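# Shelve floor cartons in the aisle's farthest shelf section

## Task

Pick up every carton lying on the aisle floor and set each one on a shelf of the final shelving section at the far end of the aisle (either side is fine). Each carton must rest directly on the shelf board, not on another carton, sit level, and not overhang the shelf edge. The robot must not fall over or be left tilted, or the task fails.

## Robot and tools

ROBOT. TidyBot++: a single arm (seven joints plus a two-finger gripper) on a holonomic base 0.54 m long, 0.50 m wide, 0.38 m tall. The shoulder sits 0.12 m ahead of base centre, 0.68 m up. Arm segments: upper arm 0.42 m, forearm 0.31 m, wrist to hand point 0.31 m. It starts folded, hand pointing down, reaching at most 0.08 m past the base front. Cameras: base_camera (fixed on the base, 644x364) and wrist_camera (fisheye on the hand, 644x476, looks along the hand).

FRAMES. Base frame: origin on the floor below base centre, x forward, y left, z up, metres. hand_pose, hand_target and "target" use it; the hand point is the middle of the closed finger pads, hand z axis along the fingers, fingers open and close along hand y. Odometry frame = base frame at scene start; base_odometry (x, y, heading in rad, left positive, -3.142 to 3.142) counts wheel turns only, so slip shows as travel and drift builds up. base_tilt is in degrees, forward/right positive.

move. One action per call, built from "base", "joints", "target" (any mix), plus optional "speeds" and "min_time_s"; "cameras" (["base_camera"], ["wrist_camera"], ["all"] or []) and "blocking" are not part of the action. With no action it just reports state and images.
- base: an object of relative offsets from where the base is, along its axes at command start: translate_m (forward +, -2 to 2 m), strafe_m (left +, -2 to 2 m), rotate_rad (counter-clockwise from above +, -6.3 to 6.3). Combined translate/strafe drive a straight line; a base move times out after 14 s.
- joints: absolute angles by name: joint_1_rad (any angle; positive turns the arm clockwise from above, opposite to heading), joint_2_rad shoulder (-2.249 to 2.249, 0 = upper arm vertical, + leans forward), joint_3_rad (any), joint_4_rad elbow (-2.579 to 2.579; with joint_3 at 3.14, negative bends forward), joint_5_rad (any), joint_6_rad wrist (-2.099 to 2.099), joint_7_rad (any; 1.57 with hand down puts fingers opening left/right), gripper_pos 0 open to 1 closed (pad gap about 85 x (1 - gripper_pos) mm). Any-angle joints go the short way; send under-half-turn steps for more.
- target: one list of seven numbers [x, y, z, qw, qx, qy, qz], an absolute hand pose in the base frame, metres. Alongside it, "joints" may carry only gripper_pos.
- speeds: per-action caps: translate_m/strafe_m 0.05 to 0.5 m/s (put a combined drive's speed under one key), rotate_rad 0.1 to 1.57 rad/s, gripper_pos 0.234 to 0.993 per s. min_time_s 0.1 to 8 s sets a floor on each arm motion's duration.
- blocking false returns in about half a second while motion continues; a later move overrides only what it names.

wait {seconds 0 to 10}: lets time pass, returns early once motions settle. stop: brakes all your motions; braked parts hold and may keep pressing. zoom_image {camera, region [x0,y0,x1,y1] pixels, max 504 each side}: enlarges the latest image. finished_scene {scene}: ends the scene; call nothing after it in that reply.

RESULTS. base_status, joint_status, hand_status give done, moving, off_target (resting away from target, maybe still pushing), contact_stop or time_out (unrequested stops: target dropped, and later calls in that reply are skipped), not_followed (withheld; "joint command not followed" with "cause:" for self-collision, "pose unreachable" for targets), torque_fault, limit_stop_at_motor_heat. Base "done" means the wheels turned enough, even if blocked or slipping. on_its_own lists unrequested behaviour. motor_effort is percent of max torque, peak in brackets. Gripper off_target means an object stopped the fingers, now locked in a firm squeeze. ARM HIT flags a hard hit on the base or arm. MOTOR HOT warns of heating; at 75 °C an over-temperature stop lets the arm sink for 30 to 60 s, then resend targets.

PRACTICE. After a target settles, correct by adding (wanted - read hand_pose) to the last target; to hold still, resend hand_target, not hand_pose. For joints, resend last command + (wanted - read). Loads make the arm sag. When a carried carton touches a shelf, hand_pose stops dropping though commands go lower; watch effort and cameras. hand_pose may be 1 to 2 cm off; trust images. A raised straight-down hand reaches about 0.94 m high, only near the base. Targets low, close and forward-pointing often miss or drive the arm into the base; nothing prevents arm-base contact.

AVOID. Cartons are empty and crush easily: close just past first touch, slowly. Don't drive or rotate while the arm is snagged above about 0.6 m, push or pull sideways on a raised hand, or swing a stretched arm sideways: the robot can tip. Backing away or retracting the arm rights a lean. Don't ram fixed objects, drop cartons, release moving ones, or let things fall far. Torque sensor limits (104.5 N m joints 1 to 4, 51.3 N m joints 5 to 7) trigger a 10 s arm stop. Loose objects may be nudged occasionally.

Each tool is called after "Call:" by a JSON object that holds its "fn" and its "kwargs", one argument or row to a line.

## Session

Call:
{"fn": "move", "kwargs": {

}}

Scene clock: 0.00 s.
base_odometry: x=+0.000 y=+0.000 heading=+0.000
base_tilt: forward=-0.3 right=+0.0
base_status: not commanded
joint_positions: joint_1_rad=+0.033 joint_2_rad=-0.394 joint_3_rad=+3.138 joint_4_rad=-2.520 joint_5_rad=+0.028 joint_6_rad=-0.903 joint_7_rad=+1.581 gripper_pos=+0.000
joint_status: not commanded
motor_effort: joint_1_rad=-1 joint_2_rad=-2 joint_3_rad=+0 joint_4_rad=+12 joint_5_rad=+1 joint_6_rad=+1 joint_7_rad=+0
hand_pose: x=+0.2595 y=-0.0097 z=+0.5954 quat_wxyz=(+0.013, +0.998, -0.002, +0.056) (m; base frame)
hand_target: x=+0.2595 y=-0.0097 z=+0.5954 quat_wxyz=(+0.013, +0.998, -0.002, +0.056) (m; base frame)
hand_status: not commanded
pictures: base_camera, wrist_camera
camera_calibration:
wrist_camera: T_world_to_cam=[[-0.01617, -0.9997, 0.0184, -0.01558], [-0.99367, 0.01402, -0.11148, 0.38009], [0.11119, -0.02008, -0.9936, 0.69622]] pos_world=[0.30002, -0.00692, 0.73443]

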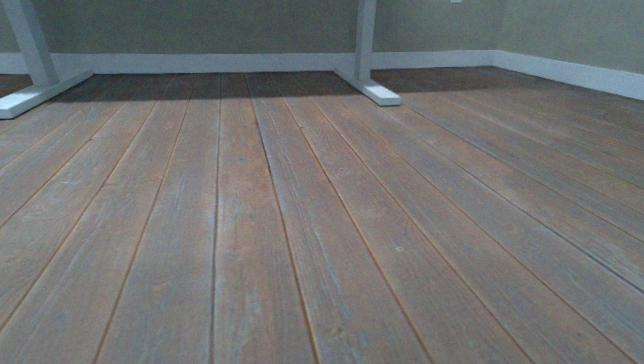

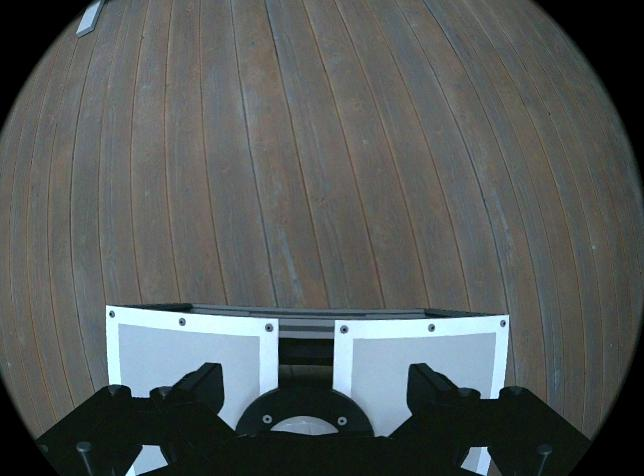

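Call:
{"fn": "move", "kwargs": {
  "joints": {"joint_1_rad": 1.57, "joint_6_rad": 0.1},
  "min_time_s": 1.5,
  "cameras": ["wrist_camera"]
}}

Scene clock: 5.00 s.
move: done
base_odometry: x=+0.000 y=+0.000 heading=+0.000
base_tilt: forward=-0.3 right=+0.1
base_status: not commanded
joint_positions: joint_1_rad=+1.546 joint_2_rad=-0.394 joint_3_rad=+3.138 joint_4_rad=-2.520 joint_5_rad=+0.028 joint_6_rad=+0.013 joint_7_rad=+1.581 gripper_pos=+0.000
joint_status: all done
motor_effort: joint_1_rad=-1(3) joint_2_rad=-4(5) joint_3_rad=+1(1) joint_4_rad=+16(16) joint_5_rad=+1(2) joint_6_rad=+8(9) joint_7_rad=+0(1)
hand_pose: x=+0.1308 y=-0.3721 z=+0.7442 quat_wxyz=(+0.350, +0.636, -0.595, +0.346)
hand_target: x=+0.1228 y=-0.3852 z=+0.7679 quat_wxyz=(+0.380, +0.613, -0.586, +0.368)
hand_status: not commanded
wrist_camera: T_world_to_cam=[[-0.99871, -0.04658, 0.02031, 0.09907], [-0.04144, 0.51535, -0.85598, 0.88993], [0.0294, -0.85571, -0.51662, 0.19577]] pos_world=[0.13007, -0.28649, 0.86088]

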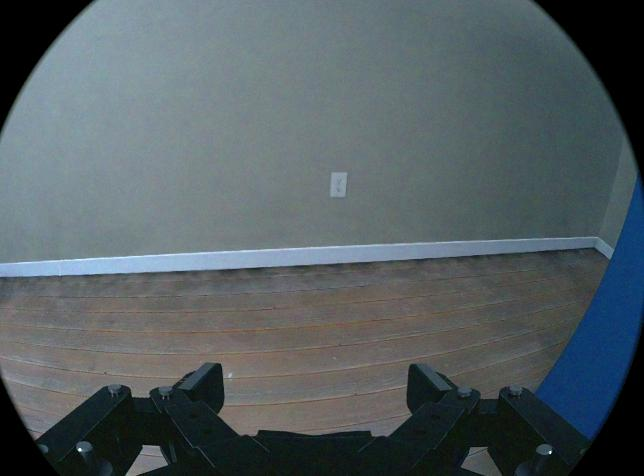

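Call:
{"fn": "move", "kwargs": {
  "joints": {"joint_1_rad": 3.0},
  "min_time_s": 1.5,
  "cameras": ["wrist_camera"]
}}

Scene clock: 8.77 s.
move: done
base_odometry: x=+0.000 y=+0.000 heading=+0.000
base_tilt: forward=-0.3 right=+0.1
base_status: not commanded
joint_positions: joint_1_rad=+2.976 joint_2_rad=-0.394 joint_3_rad=+3.138 joint_4_rad=-2.520 joint_5_rad=+0.028 joint_6_rad=+0.018 joint_7_rad=+1.581 gripper_pos=+0.000
joint_status: all done
motor_effort: joint_1_rad=-1(2) joint_2_rad=-4(5) joint_3_rad=+0(2) joint_4_rad=+16(16) joint_5_rad=+1(1) joint_6_rad=+8(8) joint_7_rad=+0(1)
hand_pose: x=-0.2485 y=-0.0641 z=+0.7454 quat_wxyz=(+0.493, +0.090, -0.865, +0.032)
hand_target: x=-0.2618 y=-0.0578 z=+0.7679 quat_wxyz=(+0.529, +0.078, -0.845, +0.029)
hand_status: not commanded
wrist_camera: T_world_to_cam=[[-0.18637, 0.98227, 0.02031, 0.00239], [0.50046, 0.1127, -0.8584, 0.82717], [-0.84547, -0.14981, -0.51259, 0.29595]] pos_world=[-0.1633, -0.05124, 0.86169]

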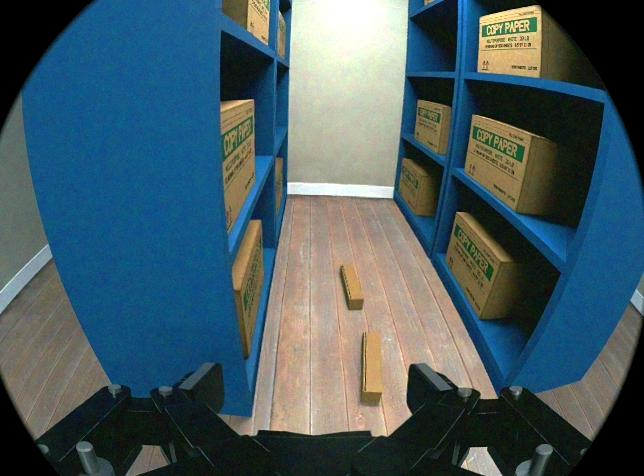

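Call:
{"fn": "move", "kwargs": {
  "base": {"rotate_rad": -2.945},
  "speeds": {"rotate_rad": 0.9},
  "joints": {"joint_1_rad": 0.0, "joint_6_rad": 0.2},
  "min_time_s": 2.5,
  "cameras": ["all"]
}}

Call:
{"fn": "zoom_image", "kwargs": {
  "camera": "wrist_camera",
  "region": [140, 0, 480, 340]
}}

Call:
{"fn": "zoom_image", "kwargs": {
  "camera": "base_camera",
  "region": [200, 40, 480, 320]
}}

Scene clock: 18.23 s.
move: done
base_odometry: x=+0.000 y=+0.000 heading=-2.945
base_tilt: forward=-0.3 right=+0.1
base_status: done
joint_positions: joint_1_rad=+0.024 joint_2_rad=-0.394 joint_3_rad=+3.138 joint_4_rad=-2.520 joint_5_rad=+0.028 joint_6_rad=+0.116 joint_7_rad=+1.581 gripper_pos=+0.000
joint_status: all done
motor_effort: joint_1_rad=-1(2) joint_2_rad=-4(6) joint_3_rad=+0(2) joint_4_rad=+16(16) joint_5_rad=+1(2) joint_6_rad=+8(9) joint_7_rad=+0(1)
hand_pose: x=+0.5063 y=-0.0058 z=+0.7723 quat_wxyz=(+0.015, +0.844, +0.008, +0.536)
hand_target: x=+0.5164 y=+0.0044 z=+0.7965 quat_wxyz=(+0.008, +0.821, +0.019, +0.571)
hand_status: not commanded
pictures: base_camera, wrist_camera
wrist_camera: T_world_to_cam=[[-0.00173, -0.99978, 0.02077, -0.02002], [-0.42645, -0.01805, -0.90433, 0.96995], [0.90451, -0.01042, -0.42633, 0.00487]] pos_world=[0.4092, -0.00246, 0.87965]

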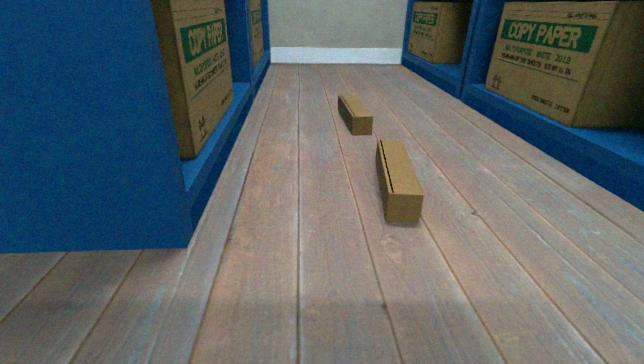

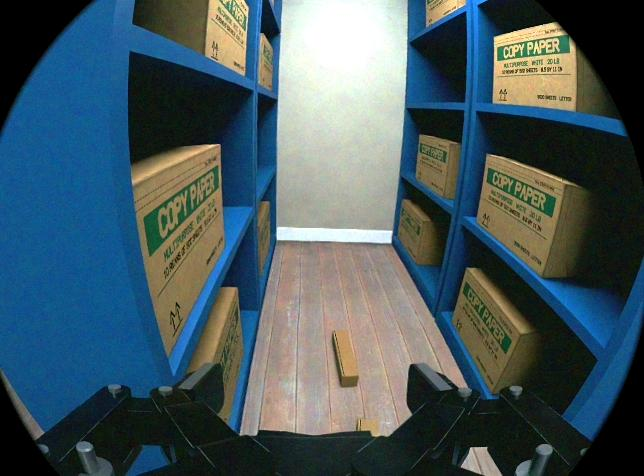

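Scaled by 1.482.

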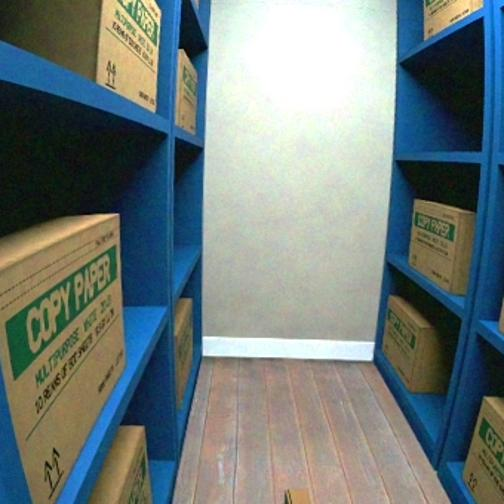

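Scaled by 1.800.

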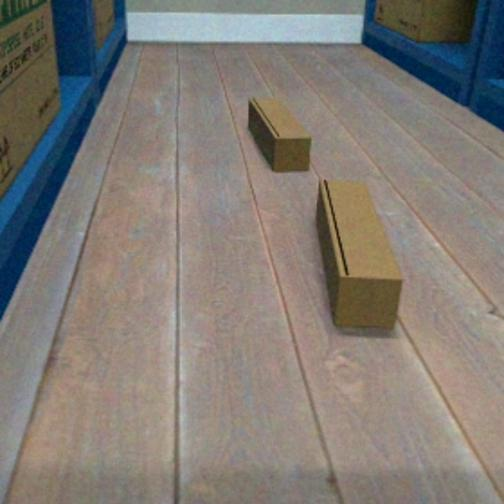

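Call:
{"fn": "move", "kwargs": {
  "base": {"translate_m": 0.271, "strafe_m": -0.114, "rotate_rad": -0.112},
  "speeds": {"translate_m": 0.3},
  "joints": {"joint_1_rad": 0.0, "joint_2_rad": 1.36, "joint_4_rad": -2.045, "joint_6_rad": 0.787},
  "min_time_s": 3,
  "cameras": ["all"]
}}

Call:
{"fn": "zoom_image", "kwargs": {
  "camera": "wrist_camera",
  "region": [180, 200, 460, 440]
}}

Scene clock: 42.37 s.
move: done
base_odometry: x=-0.288 y=+0.059 heading=-3.057
base_tilt: forward=-0.3 right=+0.1
base_status: done
joint_positions: joint_1_rad=+0.020 joint_2_rad=+1.320 joint_3_rad=+3.138 joint_4_rad=-2.067 joint_5_rad=+0.028 joint_6_rad=+0.710 joint_7_rad=+1.581 gripper_pos=+0.000
joint_status: all done
motor_effort: joint_1_rad=-1(2) joint_2_rad=-29(32) joint_3_rad=-1(2) joint_4_rad=-2(17) joint_5_rad=+1(2) joint_6_rad=+4(9) joint_7_rad=+1(1)
hand_pose: x=+0.5898 y=-0.0004 z=+0.2030 quat_wxyz=(-0.004, +0.973, +0.008, +0.230)
hand_target: x=+0.6041 y=+0.0093 z=+0.1968 quat_wxyz=(-0.007, +0.966, +0.017, +0.259)
hand_status: not commanded
pictures: base_camera, wrist_camera
wrist_camera: T_world_to_cam=[[0.00945, -0.99983, -0.01592, -0.00184], [-0.89436, -0.00133, -0.44734, 0.674], [0.44724, 0.01847, -0.89422, 0.0513]] pos_world=[0.57988, -0.00189, 0.34735]

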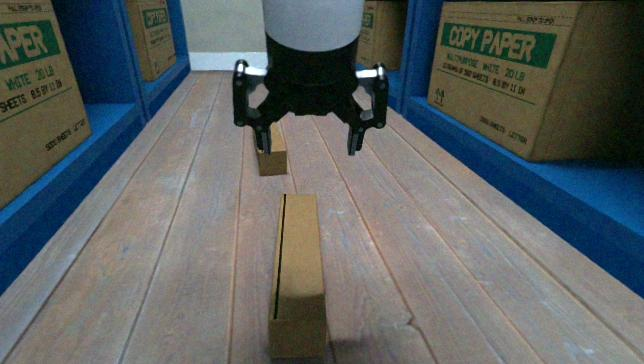

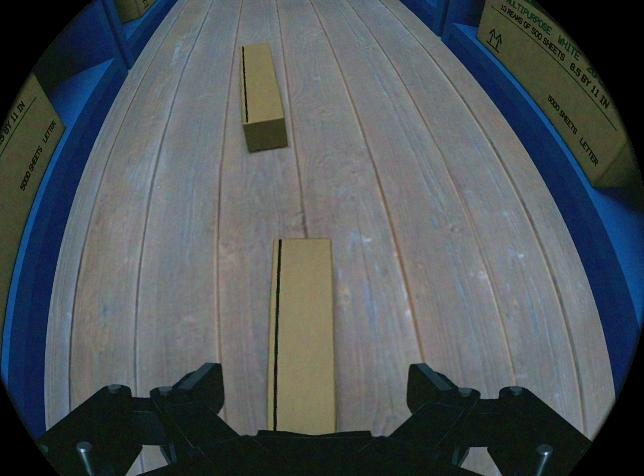

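Scaled by 1.800.

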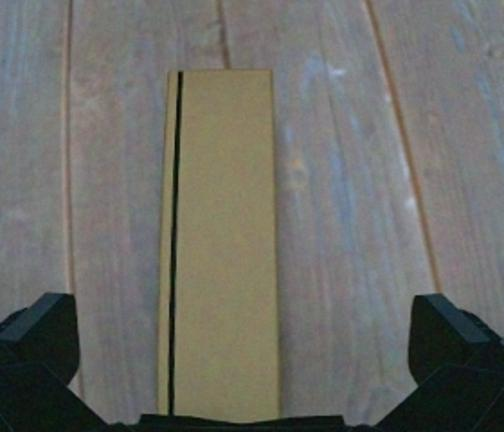

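Call:
{"fn": "move", "kwargs": {
  "base": {"strafe_m": 0.0115},
  "speeds": {"strafe_m": 0.1},
  "joints": {"joint_2_rad": 1.625, "joint_4_rad": -1.787, "joint_6_rad": 0.815},
  "min_time_s": 2,
  "cameras": ["wrist_camera"]
}}

Scene clock: 46.90 s.
move: done
base_odometry: x=-0.287 y=+0.047 heading=-3.057
base_tilt: forward=-0.3 right=+0.0
base_status: done
joint_positions: joint_1_rad=+0.012 joint_2_rad=+1.584 joint_3_rad=+3.138 joint_4_rad=-1.807 joint_5_rad=+0.028 joint_6_rad=+0.739 joint_7_rad=+1.581 gripper_pos=+0.000
joint_status: all done
motor_effort: joint_1_rad=-1(4) joint_2_rad=-31(33) joint_3_rad=-1(2) joint_4_rad=-2(3) joint_5_rad=+1(2) joint_6_rad=+4(5) joint_7_rad=+0(1)
hand_pose: x=+0.6089 y=+0.0035 z=+0.0971 quat_wxyz=(-0.006, +0.970, +0.011, +0.243)
hand_target: x=+0.6163 y=+0.0094 z=+0.0899 quat_wxyz=(-0.007, +0.963, +0.016, +0.269)
hand_status: not commanded
wrist_camera: T_world_to_cam=[[0.01678, -0.99972, -0.01641, -0.00422], [-0.88269, -0.0071, -0.4699, 0.63886], [0.46965, 0.02237, -0.88257, -0.06674]] pos_world=[0.59533, 0.00181, 0.24123]

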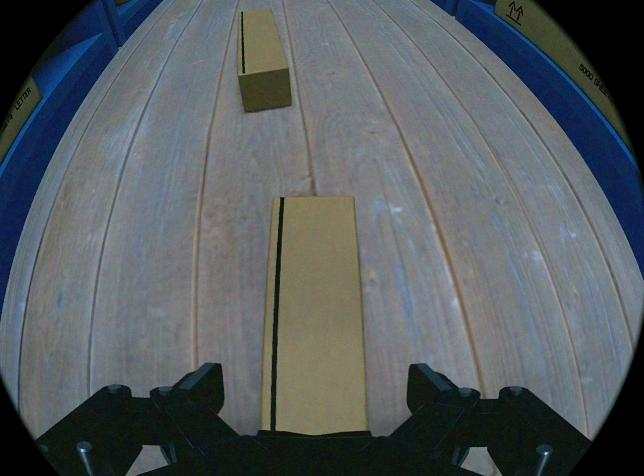

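Call:
{"fn": "move", "kwargs": {
  "joints": {"joint_2_rad": 1.765, "joint_4_rad": -1.631, "joint_6_rad": 0.8},
  "min_time_s": 2
}}

Call:
{"fn": "move", "kwargs": {
  "joints": {"gripper_pos": 0.3},
  "speeds": {"gripper_pos": 0.234},
  "cameras": ["wrist_camera"]
}}

Call:
{"fn": "zoom_image", "kwargs": {
  "camera": "wrist_camera",
  "region": [180, 300, 450, 470]
}}

Scene clock: 51.20 s.
move: done
base_odometry: x=-0.287 y=+0.047 heading=-3.057
base_tilt: forward=-0.3 right=+0.1
base_status: not commanded
joint_positions: joint_1_rad=+0.012 joint_2_rad=+1.721 joint_3_rad=+3.138 joint_4_rad=-1.652 joint_5_rad=+0.028 joint_6_rad=+0.739 joint_7_rad=+1.581 gripper_pos=+0.000
joint_status: all done
motor_effort: joint_1_rad=-1(2) joint_2_rad=-31(32) joint_3_rad=-1(2) joint_4_rad=-1(3) joint_5_rad=+1(2) joint_6_rad=+4(5) joint_7_rad=+0(1)
hand_pose: x=+0.6143 y=+0.0034 z=+0.0409 quat_wxyz=(-0.005, +0.968, +0.011, +0.251)
hand_target: x=+0.6142 y=+0.0093 z=+0.0304 quat_wxyz=(-0.007, +0.963, +0.016, +0.269)
hand_status: not commanded
pictures: none

Scene clock: 53.07 s.
move: done
base_odometry: x=-0.287 y=+0.047 heading=-3.057
base_tilt: forward=-0.2 right=+0.1
base_status: not commanded
joint_positions: joint_1_rad=+0.012 joint_2_rad=+1.721 joint_3_rad=+3.138 joint_4_rad=-1.652 joint_5_rad=+0.028 joint_6_rad=+0.739 joint_7_rad=+1.581 gripper_pos=+0.299
joint_status: all done
motor_effort: joint_1_rad=-1(2) joint_2_rad=-32(32) joint_3_rad=-1(2) joint_4_rad=-1(2) joint_5_rad=+2(2) joint_6_rad=+4(5) joint_7_rad=+0(1)
hand_pose: x=+0.6143 y=+0.0034 z=+0.0409 quat_wxyz=(-0.005, +0.968, +0.011, +0.251)
hand_target: x=+0.6142 y=+0.0093 z=+0.0304 quat_wxyz=(-0.007, +0.963, +0.016, +0.269)
hand_status: not commanded
wrist_camera: T_world_to_cam=[[0.01647, -0.99974, -0.01588, -0.00511], [-0.87431, -0.00669, -0.48531, 0.61265], [0.48508, 0.02188, -0.8742, -0.12871]] pos_world=[0.59817, 0.00181, 0.18472]

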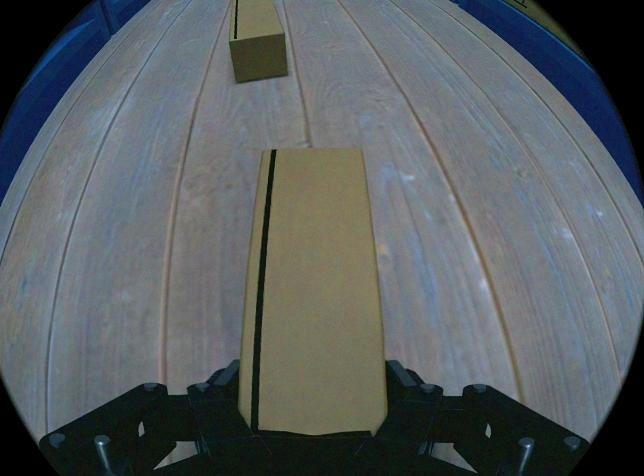

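Scaled by 1.867.

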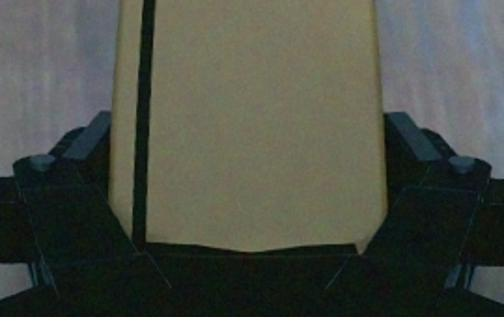

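Call:
{"fn": "move", "kwargs": {
  "joints": {"gripper_pos": 0.32},
  "speeds": {"gripper_pos": 0.234}
}}

Call:
{"fn": "move", "kwargs": {
  "joints": {"gripper_pos": 0.33},
  "speeds": {"gripper_pos": 0.234},
  "cameras": ["wrist_camera"]
}}

Call:
{"fn": "zoom_image", "kwargs": {
  "camera": "wrist_camera",
  "region": [180, 300, 450, 470]
}}

Scene clock: 55.37 s.
move: done
base_odometry: x=-0.287 y=+0.047 heading=-3.057
base_tilt: forward=-0.3 right=+0.1
base_status: not commanded
joint_positions: joint_1_rad=+0.012 joint_2_rad=+1.721 joint_3_rad=+3.138 joint_4_rad=-1.652 joint_5_rad=+0.028 joint_6_rad=+0.739 joint_7_rad=+1.581 gripper_pos=+0.319
joint_status: all done
motor_effort: joint_1_rad=-1(1) joint_2_rad=-30(32) joint_3_rad=-1(1) joint_4_rad=-1(2) joint_5_rad=+1(1) joint_6_rad=+4(5) joint_7_rad=+0(1)
hand_pose: x=+0.6143 y=+0.0034 z=+0.0409 quat_wxyz=(-0.005, +0.968, +0.011, +0.251)
hand_target: x=+0.6142 y=+0.0093 z=+0.0304 quat_wxyz=(-0.007, +0.963, +0.016, +0.269)
hand_status: not commanded
pictures: none

Scene clock: 55.97 s.
move: done
base_odometry: x=-0.287 y=+0.047 heading=-3.057
base_tilt: forward=-0.3 right=+0.1
base_status: not commanded
joint_positions: joint_1_rad=+0.012 joint_2_rad=+1.721 joint_3_rad=+3.138 joint_4_rad=-1.652 joint_5_rad=+0.028 joint_6_rad=+0.739 joint_7_rad=+1.581 gripper_pos=+0.330
joint_status: all done
motor_effort: joint_1_rad=-1(1) joint_2_rad=-29(32) joint_3_rad=-1(1) joint_4_rad=-1(2) joint_5_rad=+1(2) joint_6_rad=+3(5) joint_7_rad=+1(1)
hand_pose: x=+0.6143 y=+0.0034 z=+0.0409 quat_wxyz=(-0.005, +0.968, +0.011, +0.251)
hand_target: x=+0.6142 y=+0.0093 z=+0.0304 quat_wxyz=(-0.007, +0.963, +0.016, +0.269)
hand_status: not commanded
wrist_camera: T_world_to_cam=[[0.01647, -0.99974, -0.01588, -0.00511], [-0.87429, -0.00669, -0.48536, 0.61264], [0.48512, 0.02188, -0.87417, -0.12875]] pos_world=[0.59817, 0.00181, 0.18472]

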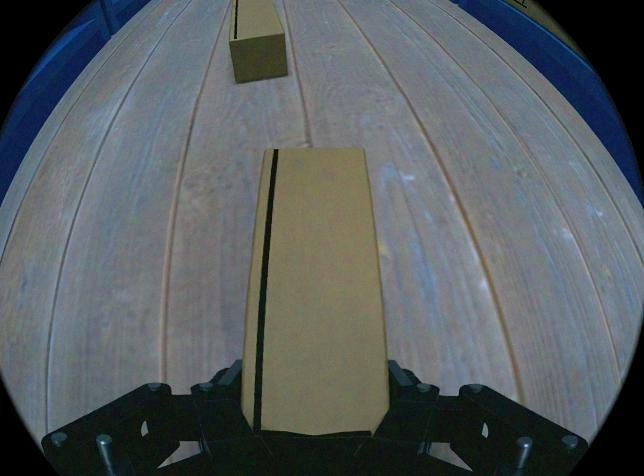

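Scaled by 1.867.

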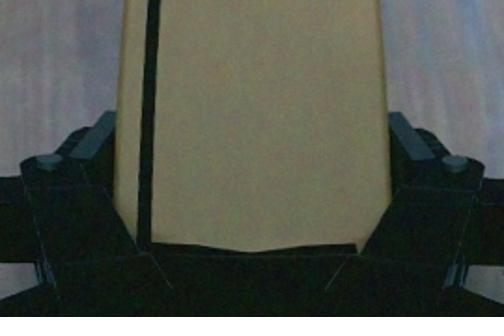

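Call:
{"fn": "move", "kwargs": {
  "joints": {"gripper_pos": 0.337},
  "speeds": {"gripper_pos": 0.234}
}}

Call:
{"fn": "move", "kwargs": {
  "joints": {"joint_2_rad": 1.197, "joint_4_rad": -2.24, "joint_6_rad": 0.9},
  "min_time_s": 3,
  "cameras": ["wrist_camera"]
}}

Scene clock: 57.77 s.
move: done
base_odometry: x=-0.287 y=+0.047 heading=-3.057
base_tilt: forward=-0.3 right=+0.1
base_status: not commanded
joint_positions: joint_1_rad=+0.012 joint_2_rad=+1.721 joint_3_rad=+3.138 joint_4_rad=-1.652 joint_5_rad=+0.028 joint_6_rad=+0.739 joint_7_rad=+1.581 gripper_pos=+0.333
joint_status: all done
motor_effort: joint_1_rad=-1(2) joint_2_rad=-28(30) joint_3_rad=-1(2) joint_4_rad=-1(2) joint_5_rad=+1(2) joint_6_rad=+3(4) joint_7_rad=+0(1)
hand_pose: x=+0.6143 y=+0.0034 z=+0.0409 quat_wxyz=(-0.005, +0.968, +0.011, +0.251)
hand_target: x=+0.6142 y=+0.0093 z=+0.0304 quat_wxyz=(-0.007, +0.963, +0.016, +0.269)
hand_status: not commanded
pictures: none

Scene clock: 61.07 s.
move: done
base_odometry: x=-0.287 y=+0.047 heading=-3.057
base_tilt: forward=-0.3 right=+0.1
base_status: not commanded
joint_positions: joint_1_rad=+0.012 joint_2_rad=+1.247 joint_3_rad=+3.138 joint_4_rad=-2.220 joint_5_rad=+0.028 joint_6_rad=+0.822 joint_7_rad=+1.581 gripper_pos=+0.333
joint_status: all done
motor_effort: joint_1_rad=-1(2) joint_2_rad=-28(32) joint_3_rad=-1(2) joint_4_rad=-3(3) joint_5_rad=+1(2) joint_6_rad=+4(5) joint_7_rad=+0(1)
hand_pose: x=+0.5656 y=+0.0045 z=+0.2440 quat_wxyz=(-0.007, +0.969, +0.011, +0.246)
hand_target: x=+0.5960 y=+0.0099 z=+0.2787 quat_wxyz=(-0.008, +0.954, +0.017, +0.298)
hand_status: not commanded
wrist_camera: T_world_to_cam=[[0.01742, -0.99968, -0.0183, 0.00001], [-0.87986, -0.00664, -0.47519, 0.66933], [0.47492, 0.02438, -0.87969, 0.07954]] pos_world=[0.55114, 0.00251, 0.38803]

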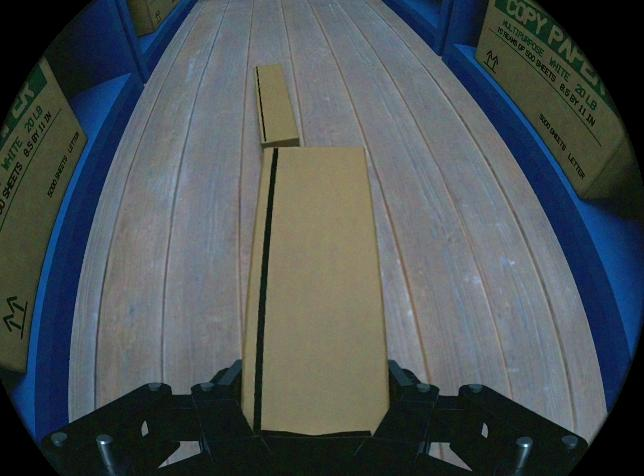

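Call:
{"fn": "move", "kwargs": {
  "base": {"translate_m": -0.174, "strafe_m": -0.17, "rotate_rad": 0.147},
  "speeds": {"translate_m": 0.2},
  "joints": {"joint_2_rad": -0.365, "joint_4_rad": -2.52, "joint_6_rad": -0.51},
  "min_time_s": 3,
  "cameras": ["all"]
}}

Scene clock: 67.60 s.
move: done
base_odometry: x=-0.128 y=+0.232 heading=-2.910
base_tilt: forward=-0.3 right=+0.0
base_status: done
joint_positions: joint_1_rad=+0.003 joint_2_rad=-0.338 joint_3_rad=+3.136 joint_4_rad=-2.491 joint_5_rad=+0.028 joint_6_rad=-0.438 joint_7_rad=+1.581 gripper_pos=+0.333
joint_status: all done
motor_effort: joint_1_rad=-1(3) joint_2_rad=-4(31) joint_3_rad=+1(2) joint_4_rad=+14(15) joint_5_rad=+1(2) joint_6_rad=+5(6) joint_7_rad=+0(1)
hand_pose: x=+0.4051 y=-0.0017 z=+0.6408 quat_wxyz=(+0.011, +0.962, +0.017, +0.272)
hand_target: x=+0.3738 y=-0.0021 z=+0.6249 quat_wxyz=(+0.011, +0.972, +0.017, +0.236)
hand_status: not commanded
pictures: base_camera, wrist_camera
wrist_camera: T_world_to_cam=[[0.01961, -0.99963, 0.01878, -0.02069], [-0.85218, -0.02653, -0.52258, 0.73573], [0.52289, -0.00576, -0.85238, 0.46802]] pos_world=[0.38266, 0.00154, 0.7838]

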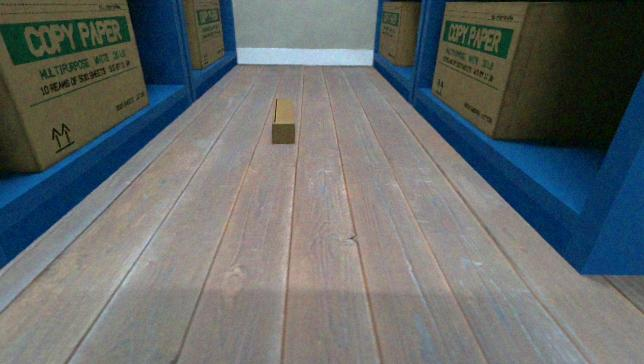

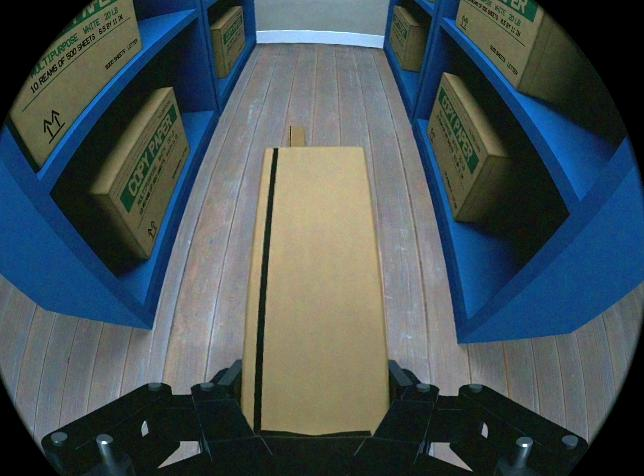

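Call:
{"fn": "move", "kwargs": {
  "joints": {"joint_1_rad": -1.6},
  "min_time_s": 2.5
}}

Call:
{"fn": "move", "kwargs": {
  "joints": {"joint_2_rad": 1.64, "joint_4_rad": -1.796, "joint_6_rad": 0.84},
  "min_time_s": 4,
  "cameras": ["wrist_camera"]
}}

Scene clock: 74.97 s.
move: done
base_odometry: x=-0.128 y=+0.232 heading=-2.910
base_tilt: forward=-0.3 right=+0.0
base_status: not commanded
joint_positions: joint_1_rad=-1.576 joint_2_rad=-0.338 joint_3_rad=+3.136 joint_4_rad=-2.491 joint_5_rad=+0.028 joint_6_rad=-0.439 joint_7_rad=+1.581 gripper_pos=+0.333
joint_status: all done
motor_effort: joint_1_rad=-1(2) joint_2_rad=-4(6) joint_3_rad=+1(1) joint_4_rad=+14(15) joint_5_rad=+1(2) joint_6_rad=+5(6) joint_7_rad=+0(1)
hand_pose: x=+0.1185 y=+0.2857 z=+0.6406 quat_wxyz=(-0.185, +0.666, +0.695, +0.199)
hand_target: x=+0.1137 y=+0.2548 z=+0.6249 quat_wxyz=(-0.162, +0.665, +0.709, +0.172)
hand_status: not commanded
pictures: none

Scene clock: 79.53 s.
move: done
base_odometry: x=-0.128 y=+0.232 heading=-2.910
base_tilt: forward=-0.3 right=+0.1
base_status: not commanded
joint_positions: joint_1_rad=-1.576 joint_2_rad=+1.605 joint_3_rad=+3.136 joint_4_rad=-1.818 joint_5_rad=+0.028 joint_6_rad=+0.761 joint_7_rad=+1.581 gripper_pos=+0.333
joint_status: all done
motor_effort: joint_1_rad=-1(2) joint_2_rad=-30(34) joint_3_rad=-1(2) joint_4_rad=-2(15) joint_5_rad=+1(2) joint_6_rad=+4(6) joint_7_rad=+0(1)
hand_pose: x=+0.1062 y=+0.4767 z=+0.0892 quat_wxyz=(-0.174, +0.673, +0.700, +0.162)
hand_target: x=+0.0951 y=+0.4895 z=+0.0859 quat_wxyz=(-0.199, +0.659, +0.702, +0.182)
hand_status: not commanded
wrist_camera: T_world_to_cam=[[0.99927, 0.03324, -0.01897, -0.11934], [0.02077, -0.88738, -0.46058, 0.51764], [-0.03214, 0.45985, -0.88742, -0.00305]] pos_world=[0.1084, 0.46471, 0.23344]

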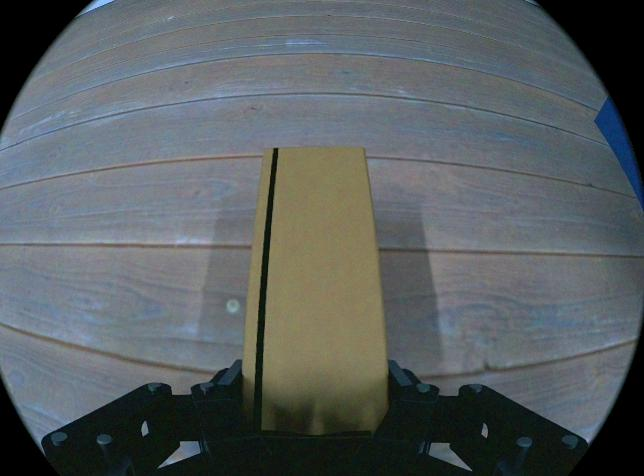

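Call:
{"fn": "move", "kwargs": {
  "joints": {"joint_2_rad": 1.779, "joint_4_rad": -1.666, "joint_6_rad": 0.862},
  "min_time_s": 3,
  "cameras": ["wrist_camera"]
}}

Scene clock: 84.83 s.
move: done
base_odometry: x=-0.128 y=+0.232 heading=-2.910
base_tilt: forward=-0.3 right=+0.1
base_status: not commanded
joint_positions: joint_1_rad=-1.576 joint_2_rad=+1.730 joint_3_rad=+3.136 joint_4_rad=-1.689 joint_5_rad=+0.028 joint_6_rad=+0.786 joint_7_rad=+1.581 gripper_pos=+0.333
joint_status: all done
motor_effort: joint_1_rad=-1(2) joint_2_rad=-30(32) joint_3_rad=-1(2) joint_4_rad=-2(3) joint_5_rad=+1(2) joint_6_rad=+5(6) joint_7_rad=+0(1)
hand_pose: x=+0.1061 y=+0.4807 z=+0.0409 quat_wxyz=(-0.184, +0.671, +0.697, +0.172)
hand_target: x=+0.0953 y=+0.4822 z=+0.0310 quat_wxyz=(-0.203, +0.658, +0.700, +0.187)
hand_status: not commanded
wrist_camera: T_world_to_cam=[[0.99928, 0.03284, -0.01877, -0.1201], [0.01958, -0.87363, -0.4862, 0.49346], [-0.03236, 0.48548, -0.87365, -0.0606]] pos_world=[0.1084, 0.46447, 0.18472]

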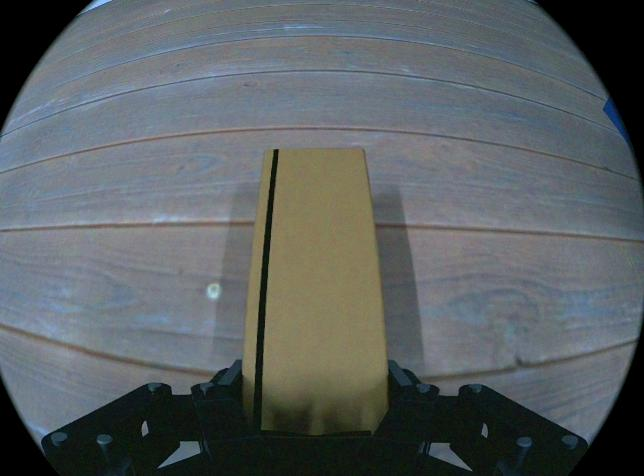

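Call:
{"fn": "move", "kwargs": {
  "joints": {"gripper_pos": 0.2},
  "speeds": {"gripper_pos": 0.234}
}}

Call:
{"fn": "move", "kwargs": {
  "joints": {"gripper_pos": 0.0},
  "speeds": {"gripper_pos": 0.5},
  "cameras": ["wrist_camera"]
}}

Call:
{"fn": "move", "kwargs": {
  "joints": {"joint_2_rad": 1.197, "joint_4_rad": -2.24, "joint_6_rad": 0.9},
  "min_time_s": 2,
  "cameras": ["wrist_camera"]
}}

Scene clock: 87.10 s.
move: done
base_odometry: x=-0.128 y=+0.232 heading=-2.910
base_tilt: forward=-0.3 right=+0.1
base_status: not commanded
joint_positions: joint_1_rad=-1.576 joint_2_rad=+1.734 joint_3_rad=+3.136 joint_4_rad=-1.687 joint_5_rad=+0.028 joint_6_rad=+0.786 joint_7_rad=+1.581 gripper_pos=+0.200
joint_status: all done
motor_effort: joint_1_rad=+0(1) joint_2_rad=-31(32) joint_3_rad=-1(2) joint_4_rad=-2(3) joint_5_rad=+1(2) joint_6_rad=+4(5) joint_7_rad=+1(1)
hand_pose: x=+0.1061 y=+0.4791 z=+0.0391 quat_wxyz=(-0.183, +0.671, +0.698, +0.171)
hand_target: x=+0.0953 y=+0.4822 z=+0.0310 quat_wxyz=(-0.203, +0.658, +0.700, +0.187)
hand_status: not commanded
pictures: none

Scene clock: 88.10 s.
move: done
base_odometry: x=-0.128 y=+0.232 heading=-2.910
base_tilt: forward=-0.3 right=+0.0
base_status: not commanded
joint_positions: joint_1_rad=-1.576 joint_2_rad=+1.734 joint_3_rad=+3.136 joint_4_rad=-1.687 joint_5_rad=+0.028 joint_6_rad=+0.786 joint_7_rad=+1.581 gripper_pos=+0.000
joint_status: all done
motor_effort: joint_1_rad=+0(1) joint_2_rad=-32(32) joint_3_rad=-1(2) joint_4_rad=-2(3) joint_5_rad=+1(2) joint_6_rad=+4(5) joint_7_rad=+0(1)
hand_pose: x=+0.1061 y=+0.4791 z=+0.0391 quat_wxyz=(-0.183, +0.671, +0.698, +0.171)
hand_target: x=+0.0953 y=+0.4822 z=+0.0310 quat_wxyz=(-0.203, +0.658, +0.700, +0.187)
hand_status: not commanded
wrist_camera: T_world_to_cam=[[0.99928, 0.03279, -0.01885, -0.12006], [0.01957, -0.87474, -0.4842, 0.49165], [-0.03237, 0.48349, -0.87475, -0.06033]] pos_world=[0.1084, 0.46316, 0.18302]

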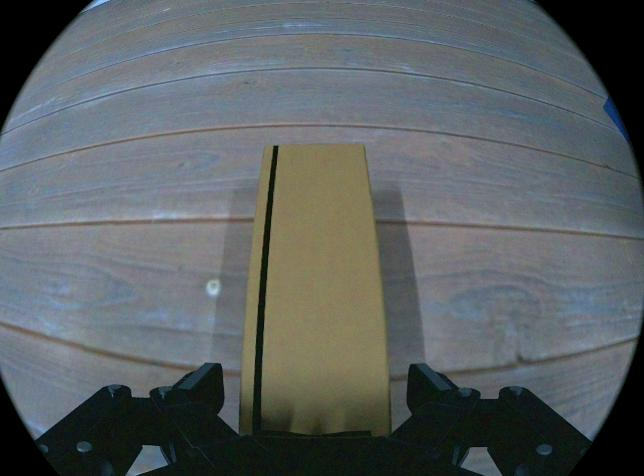

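Scene clock: 90.40 s.
move: done
base_odometry: x=-0.128 y=+0.232 heading=-2.910
base_tilt: forward=-0.3 right=+0.1
base_status: not commanded
joint_positions: joint_1_rad=-1.576 joint_2_rad=+1.243 joint_3_rad=+3.136 joint_4_rad=-2.217 joint_5_rad=+0.028 joint_6_rad=+0.824 joint_7_rad=+1.581 gripper_pos=+0.000
joint_status: all done
motor_effort: joint_1_rad=-1(2) joint_2_rad=-28(33) joint_3_rad=-1(2) joint_4_rad=-3(4) joint_5_rad=+1(2) joint_6_rad=+5(6) joint_7_rad=+1(1)
hand_pose: x=+0.1060 y=+0.4504 z=+0.2466 quat_wxyz=(-0.183, +0.671, +0.698, +0.170)
hand_target: x=+0.0952 y=+0.4765 z=+0.2787 quat_wxyz=(-0.219, +0.653, +0.696, +0.202)
hand_status: not commanded
wrist_camera: T_world_to_cam=[[0.99919, 0.03507, -0.01964, -0.11598], [0.02121, -0.87509, -0.48349, 0.56675], [-0.03414, 0.48268, -0.87513, 0.13562]] pos_world=[0.10849, 0.43456, 0.39042]

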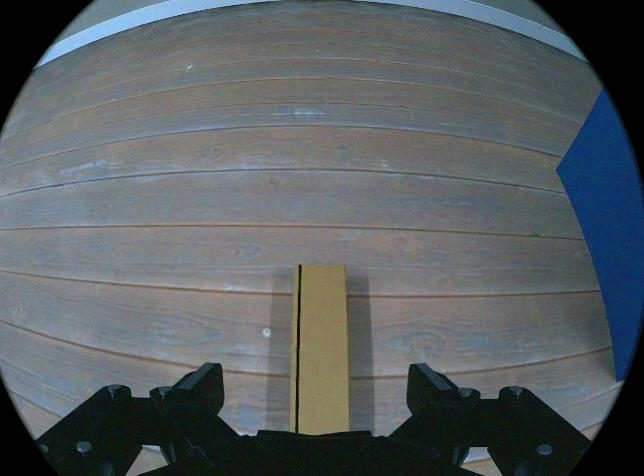

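Call:
{"fn": "move", "kwargs": {
  "joints": {"joint_2_rad": -0.2, "joint_4_rad": -2.52, "joint_6_rad": -0.3},
  "min_time_s": 1.8
}}

Call:
{"fn": "move", "kwargs": {
  "base": {"translate_m": 0.632, "strafe_m": 0.0416, "rotate_rad": 0.043},
  "speeds": {"translate_m": 0.3},
  "joints": {"joint_1_rad": 0.0},
  "min_time_s": 2,
  "cameras": ["all"]
}}

Scene clock: 100.20 s.
move: done
base_odometry: x=-0.128 y=+0.232 heading=-2.910
base_tilt: forward=-0.3 right=+0.1
base_status: not commanded
joint_positions: joint_1_rad=-1.576 joint_2_rad=-0.171 joint_3_rad=+3.136 joint_4_rad=-2.490 joint_5_rad=+0.028 joint_6_rad=-0.226 joint_7_rad=+1.581 gripper_pos=+0.000
joint_status: all done
motor_effort: joint_1_rad=-1(1) joint_2_rad=-8(31) joint_3_rad=+0(2) joint_4_rad=+13(13) joint_5_rad=+1(2) joint_6_rad=+5(6) joint_7_rad=+0(1)
hand_pose: x=+0.1161 y=+0.3336 z=+0.6249 quat_wxyz=(-0.202, +0.660, +0.691, +0.213)
hand_target: x=+0.1105 y=+0.3016 z=+0.6102 quat_wxyz=(-0.179, +0.660, +0.706, +0.186)
hand_status: not commanded
pictures: none

Scene clock: 103.30 s.
move: done
base_odometry: x=-0.734 y=+0.046 heading=-2.867
base_tilt: forward=-0.3 right=+0.0
base_status: done
joint_positions: joint_1_rad=-0.024 joint_2_rad=-0.173 joint_3_rad=+3.136 joint_4_rad=-2.492 joint_5_rad=+0.028 joint_6_rad=-0.230 joint_7_rad=+1.581 gripper_pos=+0.000
joint_status: all done
motor_effort: joint_1_rad=+0(2) joint_2_rad=-8(10) joint_3_rad=+0(2) joint_4_rad=+13(13) joint_5_rad=+1(2) joint_6_rad=+5(6) joint_7_rad=+1(1)
hand_pose: x=+0.4507 y=+0.0089 z=+0.6243 quat_wxyz=(+0.005, +0.956, +0.031, +0.292)
hand_target: x=+0.4207 y=-0.0003 z=+0.6102 quat_wxyz=(+0.009, +0.966, +0.018, +0.258)
hand_status: not commanded
pictures: base_camera, wrist_camera
wrist_camera: T_world_to_cam=[[0.04987, -0.99864, 0.01527, -0.02215], [-0.8286, -0.04991, -0.55761, 0.77777], [0.55761, 0.01516, -0.82996, 0.40031]] pos_world=[0.42235, 0.01063, 0.76628]

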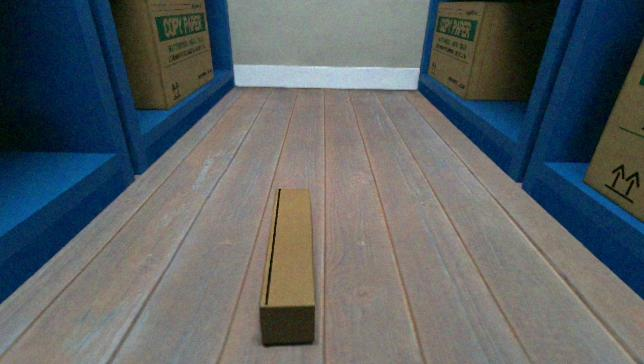

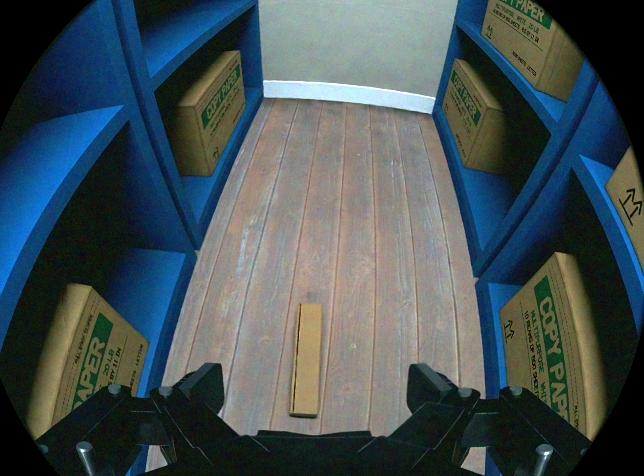

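Call:
{"fn": "move", "kwargs": {
  "base": {"translate_m": 0.01, "strafe_m": 0.016},
  "speeds": {"translate_m": 0.1},
  "joints": {"joint_1_rad": 0.037, "joint_2_rad": 1.625, "joint_4_rad": -1.787, "joint_6_rad": 0.815},
  "min_time_s": 3.5,
  "cameras": ["wrist_camera"]
}}

Scene clock: 114.23 s.
move: done
base_odometry: x=-0.740 y=+0.028 heading=-2.867
base_tilt: forward=-0.2 right=+0.0
base_status: done
joint_positions: joint_1_rad=+0.012 joint_2_rad=+1.587 joint_3_rad=+3.136 joint_4_rad=-1.808 joint_5_rad=+0.028 joint_6_rad=+0.737 joint_7_rad=+1.581 gripper_pos=+0.000
joint_status: all done
motor_effort: joint_1_rad=-1(2) joint_2_rad=-31(34) joint_3_rad=-1(2) joint_4_rad=-2(14) joint_5_rad=+1(2) joint_6_rad=+4(6) joint_7_rad=+0(1)
hand_pose: x=+0.6054 y=+0.0043 z=+0.0951 quat_wxyz=(-0.006, +0.971, +0.011, +0.239)
hand_target: x=+0.6164 y=-0.0090 z=+0.0899 quat_wxyz=(-0.002, +0.963, -0.001, +0.269)
hand_status: not commanded
wrist_camera: T_world_to_cam=[[0.01624, -0.9997, -0.01824, -0.00285], [-0.88584, -0.00592, -0.46394, 0.63606], [0.4637, 0.02369, -0.88568, -0.06301]] pos_world=[0.59272, 0.00241, 0.23924]

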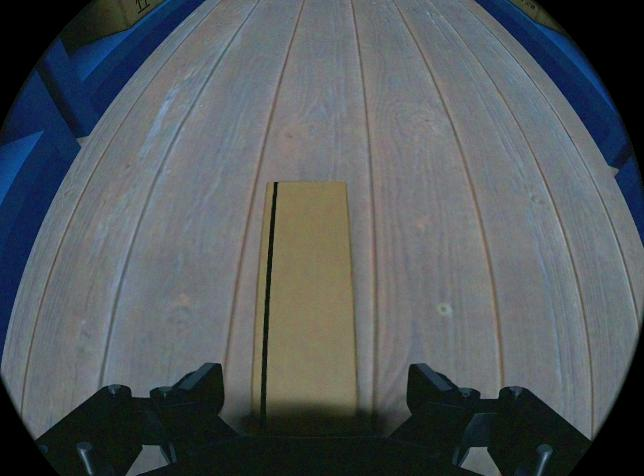

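Call:
{"fn": "move", "kwargs": {
  "base": {"translate_m": 0.004, "strafe_m": 0.0058},
  "speeds": {"translate_m": 0.1}
}}

Call:
{"fn": "move", "kwargs": {
  "joints": {"joint_2_rad": 1.765, "joint_4_rad": -1.631, "joint_6_rad": 0.8},
  "min_time_s": 2,
  "cameras": ["wrist_camera"]
}}

Scene clock: 116.23 s.
move: done
base_odometry: x=-0.742 y=+0.021 heading=-2.868
base_tilt: forward=-0.3 right=+0.0
base_status: done
joint_positions: joint_1_rad=+0.018 joint_2_rad=+1.587 joint_3_rad=+3.136 joint_4_rad=-1.805 joint_5_rad=+0.028 joint_6_rad=+0.740 joint_7_rad=+1.581 gripper_pos=+0.000
joint_status: not commanded
motor_effort: joint_1_rad=-1(2) joint_2_rad=-32(32) joint_3_rad=-1(2) joint_4_rad=-2(3) joint_5_rad=+1(2) joint_6_rad=+4(5) joint_7_rad=+0(1)
hand_pose: x=+0.6081 y=+0.0011 z=+0.0957 quat_wxyz=(-0.006, +0.970, +0.008, +0.242)
hand_target: x=+0.6164 y=-0.0090 z=+0.0899 quat_wxyz=(-0.002, +0.963, -0.001, +0.269)
hand_status: not commanded
pictures: none

Scene clock: 118.53 s.
move: done
base_odometry: x=-0.742 y=+0.021 heading=-2.868
base_tilt: forward=-0.2 right=+0.0
base_status: not commanded
joint_positions: joint_1_rad=+0.018 joint_2_rad=+1.721 joint_3_rad=+3.136 joint_4_rad=-1.652 joint_5_rad=+0.028 joint_6_rad=+0.740 joint_7_rad=+1.581 gripper_pos=+0.000
joint_status: all done
motor_effort: joint_1_rad=-1(1) joint_2_rad=-31(34) joint_3_rad=-1(2) joint_4_rad=-1(2) joint_5_rad=+1(2) joint_6_rad=+5(5) joint_7_rad=+0(1)
hand_pose: x=+0.6147 y=+0.0009 z=+0.0411 quat_wxyz=(-0.005, +0.968, +0.007, +0.252)
hand_target: x=+0.6142 y=-0.0090 z=+0.0304 quat_wxyz=(-0.002, +0.963, -0.001, +0.270)
hand_status: not commanded
wrist_camera: T_world_to_cam=[[0.00938, -0.9998, -0.01755, -0.00325], [-0.87368, 0.00034, -0.4865, 0.61275], [0.48641, 0.0199, -0.87351, -0.1295]] pos_world=[0.59837, -0.00088, 0.18492]

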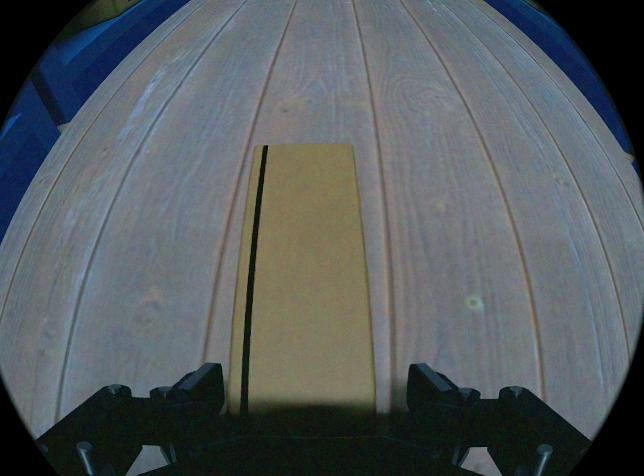

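Call:
{"fn": "move", "kwargs": {
  "base": {"strafe_m": 0.006},
  "speeds": {"strafe_m": 0.05}
}}

Call:
{"fn": "move", "kwargs": {
  "joints": {"gripper_pos": 0.28},
  "speeds": {"gripper_pos": 0.234},
  "cameras": ["wrist_camera"]
}}

Call:
{"fn": "zoom_image", "kwargs": {
  "camera": "wrist_camera",
  "region": [180, 300, 450, 470]
}}

Scene clock: 121.00 s.
move: done
base_odometry: x=-0.740 y=+0.015 heading=-2.868
base_tilt: forward=-0.3 right=+0.1
base_status: done
joint_positions: joint_1_rad=+0.022 joint_2_rad=+1.721 joint_3_rad=+3.136 joint_4_rad=-1.651 joint_5_rad=+0.028 joint_6_rad=+0.740 joint_7_rad=+1.581 gripper_pos=+0.000
joint_status: not commanded
motor_effort: joint_1_rad=-1(2) joint_2_rad=-31(32) joint_3_rad=-1(2) joint_4_rad=-1(2) joint_5_rad=+1(2) joint_6_rad=+5(5) joint_7_rad=+1(1)
hand_pose: x=+0.6147 y=-0.0006 z=+0.0410 quat_wxyz=(-0.005, +0.968, +0.006, +0.252)
hand_target: x=+0.6142 y=-0.0090 z=+0.0304 quat_wxyz=(-0.002, +0.963, -0.001, +0.270)
hand_status: not commanded
pictures: none

Scene clock: 122.77 s.
move: done
base_odometry: x=-0.740 y=+0.015 heading=-2.868
base_tilt: forward=-0.3 right=+0.1
base_status: not commanded
joint_positions: joint_1_rad=+0.022 joint_2_rad=+1.721 joint_3_rad=+3.136 joint_4_rad=-1.651 joint_5_rad=+0.028 joint_6_rad=+0.740 joint_7_rad=+1.581 gripper_pos=+0.279
joint_status: all done
motor_effort: joint_1_rad=-1(2) joint_2_rad=-31(32) joint_3_rad=-1(2) joint_4_rad=-2(2) joint_5_rad=+1(2) joint_6_rad=+5(5) joint_7_rad=+0(1)
hand_pose: x=+0.6147 y=-0.0006 z=+0.0410 quat_wxyz=(-0.005, +0.968, +0.006, +0.252)
hand_target: x=+0.6142 y=-0.0090 z=+0.0304 quat_wxyz=(-0.002, +0.963, -0.001, +0.270)
hand_status: not commanded
wrist_camera: T_world_to_cam=[[0.00629, -0.99982, -0.0176, -0.00279], [-0.87362, 0.00307, -0.48659, 0.61269], [0.48656, 0.01844, -0.87345, -0.12967]] pos_world=[0.59837, -0.00228, 0.18482]

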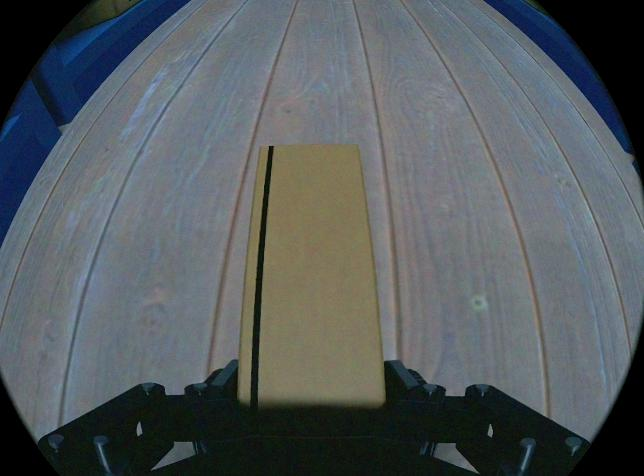

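Scaled by 1.867.

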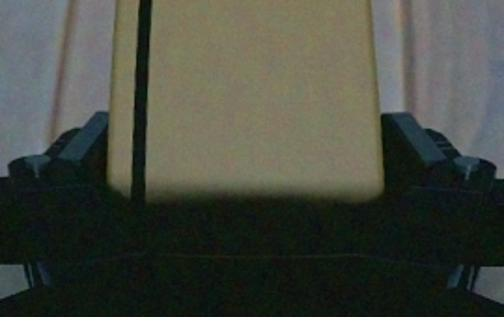

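Call:
{"fn": "move", "kwargs": {
  "joints": {"gripper_pos": 0.305},
  "speeds": {"gripper_pos": 0.234}
}}

Call:
{"fn": "move", "kwargs": {
  "joints": {"gripper_pos": 0.322},
  "speeds": {"gripper_pos": 0.234}
}}

Call:
{"fn": "move", "kwargs": {
  "joints": {"gripper_pos": 0.332},
  "speeds": {"gripper_pos": 0.234},
  "cameras": ["wrist_camera"]
}}

Call:
{"fn": "zoom_image", "kwargs": {
  "camera": "wrist_camera",
  "region": [180, 300, 450, 470]
}}

Scene clock: 124.87 s.
move: done
base_odometry: x=-0.740 y=+0.015 heading=-2.868
base_tilt: forward=-0.3 right=+0.0
base_status: not commanded
joint_positions: joint_1_rad=+0.022 joint_2_rad=+1.721 joint_3_rad=+3.136 joint_4_rad=-1.651 joint_5_rad=+0.028 joint_6_rad=+0.740 joint_7_rad=+1.581 gripper_pos=+0.303
joint_status: all done
motor_effort: joint_1_rad=-1(1) joint_2_rad=-31(32) joint_3_rad=-1(2) joint_4_rad=-1(2) joint_5_rad=+1(2) joint_6_rad=+5(5) joint_7_rad=+0(1)
hand_pose: x=+0.6147 y=-0.0006 z=+0.0410 quat_wxyz=(-0.005, +0.968, +0.006, +0.252)
hand_target: x=+0.6142 y=-0.0090 z=+0.0304 quat_wxyz=(-0.002, +0.963, -0.001, +0.270)
hand_status: not commanded
pictures: none

Scene clock: 125.53 s.
move: done
base_odometry: x=-0.740 y=+0.015 heading=-2.868
base_tilt: forward=-0.2 right=+0.1
base_status: not commanded
joint_positions: joint_1_rad=+0.022 joint_2_rad=+1.721 joint_3_rad=+3.136 joint_4_rad=-1.651 joint_5_rad=+0.028 joint_6_rad=+0.740 joint_7_rad=+1.581 gripper_pos=+0.323
joint_status: all done
motor_effort: joint_1_rad=-1(1) joint_2_rad=-31(32) joint_3_rad=-1(1) joint_4_rad=-2(2) joint_5_rad=+1(1) joint_6_rad=+5(5) joint_7_rad=+0(1)
hand_pose: x=+0.6147 y=-0.0006 z=+0.0410 quat_wxyz=(-0.005, +0.968, +0.006, +0.252)
hand_target: x=+0.6142 y=-0.0090 z=+0.0304 quat_wxyz=(-0.002, +0.963, -0.001, +0.270)
hand_status: not commanded
pictures: none

Scene clock: 126.10 s.
move: done
base_odometry: x=-0.740 y=+0.015 heading=-2.868
base_tilt: forward=-0.2 right=+0.1
base_status: not commanded
joint_positions: joint_1_rad=+0.022 joint_2_rad=+1.721 joint_3_rad=+3.136 joint_4_rad=-1.651 joint_5_rad=+0.028 joint_6_rad=+0.740 joint_7_rad=+1.581 gripper_pos=+0.329
joint_status: all done
motor_effort: joint_1_rad=-1(1) joint_2_rad=-30(31) joint_3_rad=-1(1) joint_4_rad=-1(2) joint_5_rad=+1(1) joint_6_rad=+3(4) joint_7_rad=+1(1)
hand_pose: x=+0.6147 y=-0.0006 z=+0.0410 quat_wxyz=(-0.005, +0.968, +0.006, +0.252)
hand_target: x=+0.6142 y=-0.0090 z=+0.0304 quat_wxyz=(-0.002, +0.963, -0.001, +0.270)
hand_status: not commanded
wrist_camera: T_world_to_cam=[[0.00629, -0.99982, -0.0176, -0.00279], [-0.87356, 0.00307, -0.48671, 0.61267], [0.48668, 0.01844, -0.87339, -0.12975]] pos_world=[0.59837, -0.00228, 0.18482]

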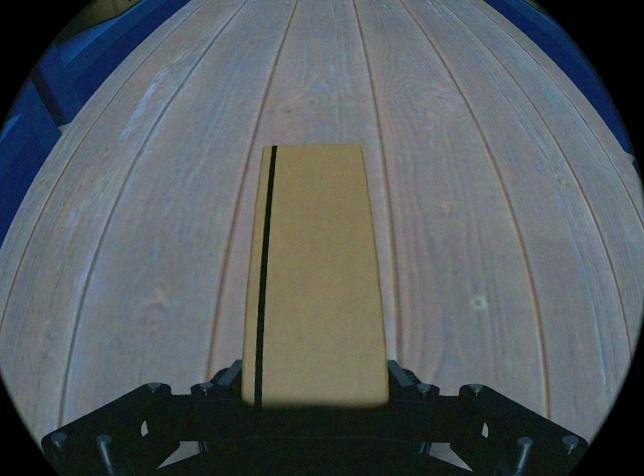

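Scaled by 1.867.

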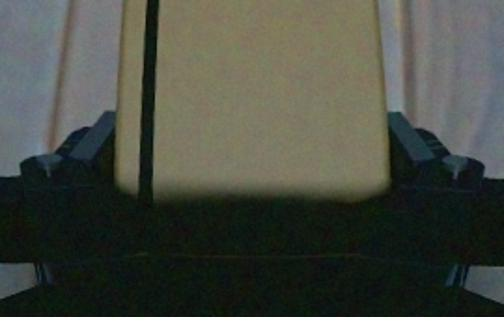

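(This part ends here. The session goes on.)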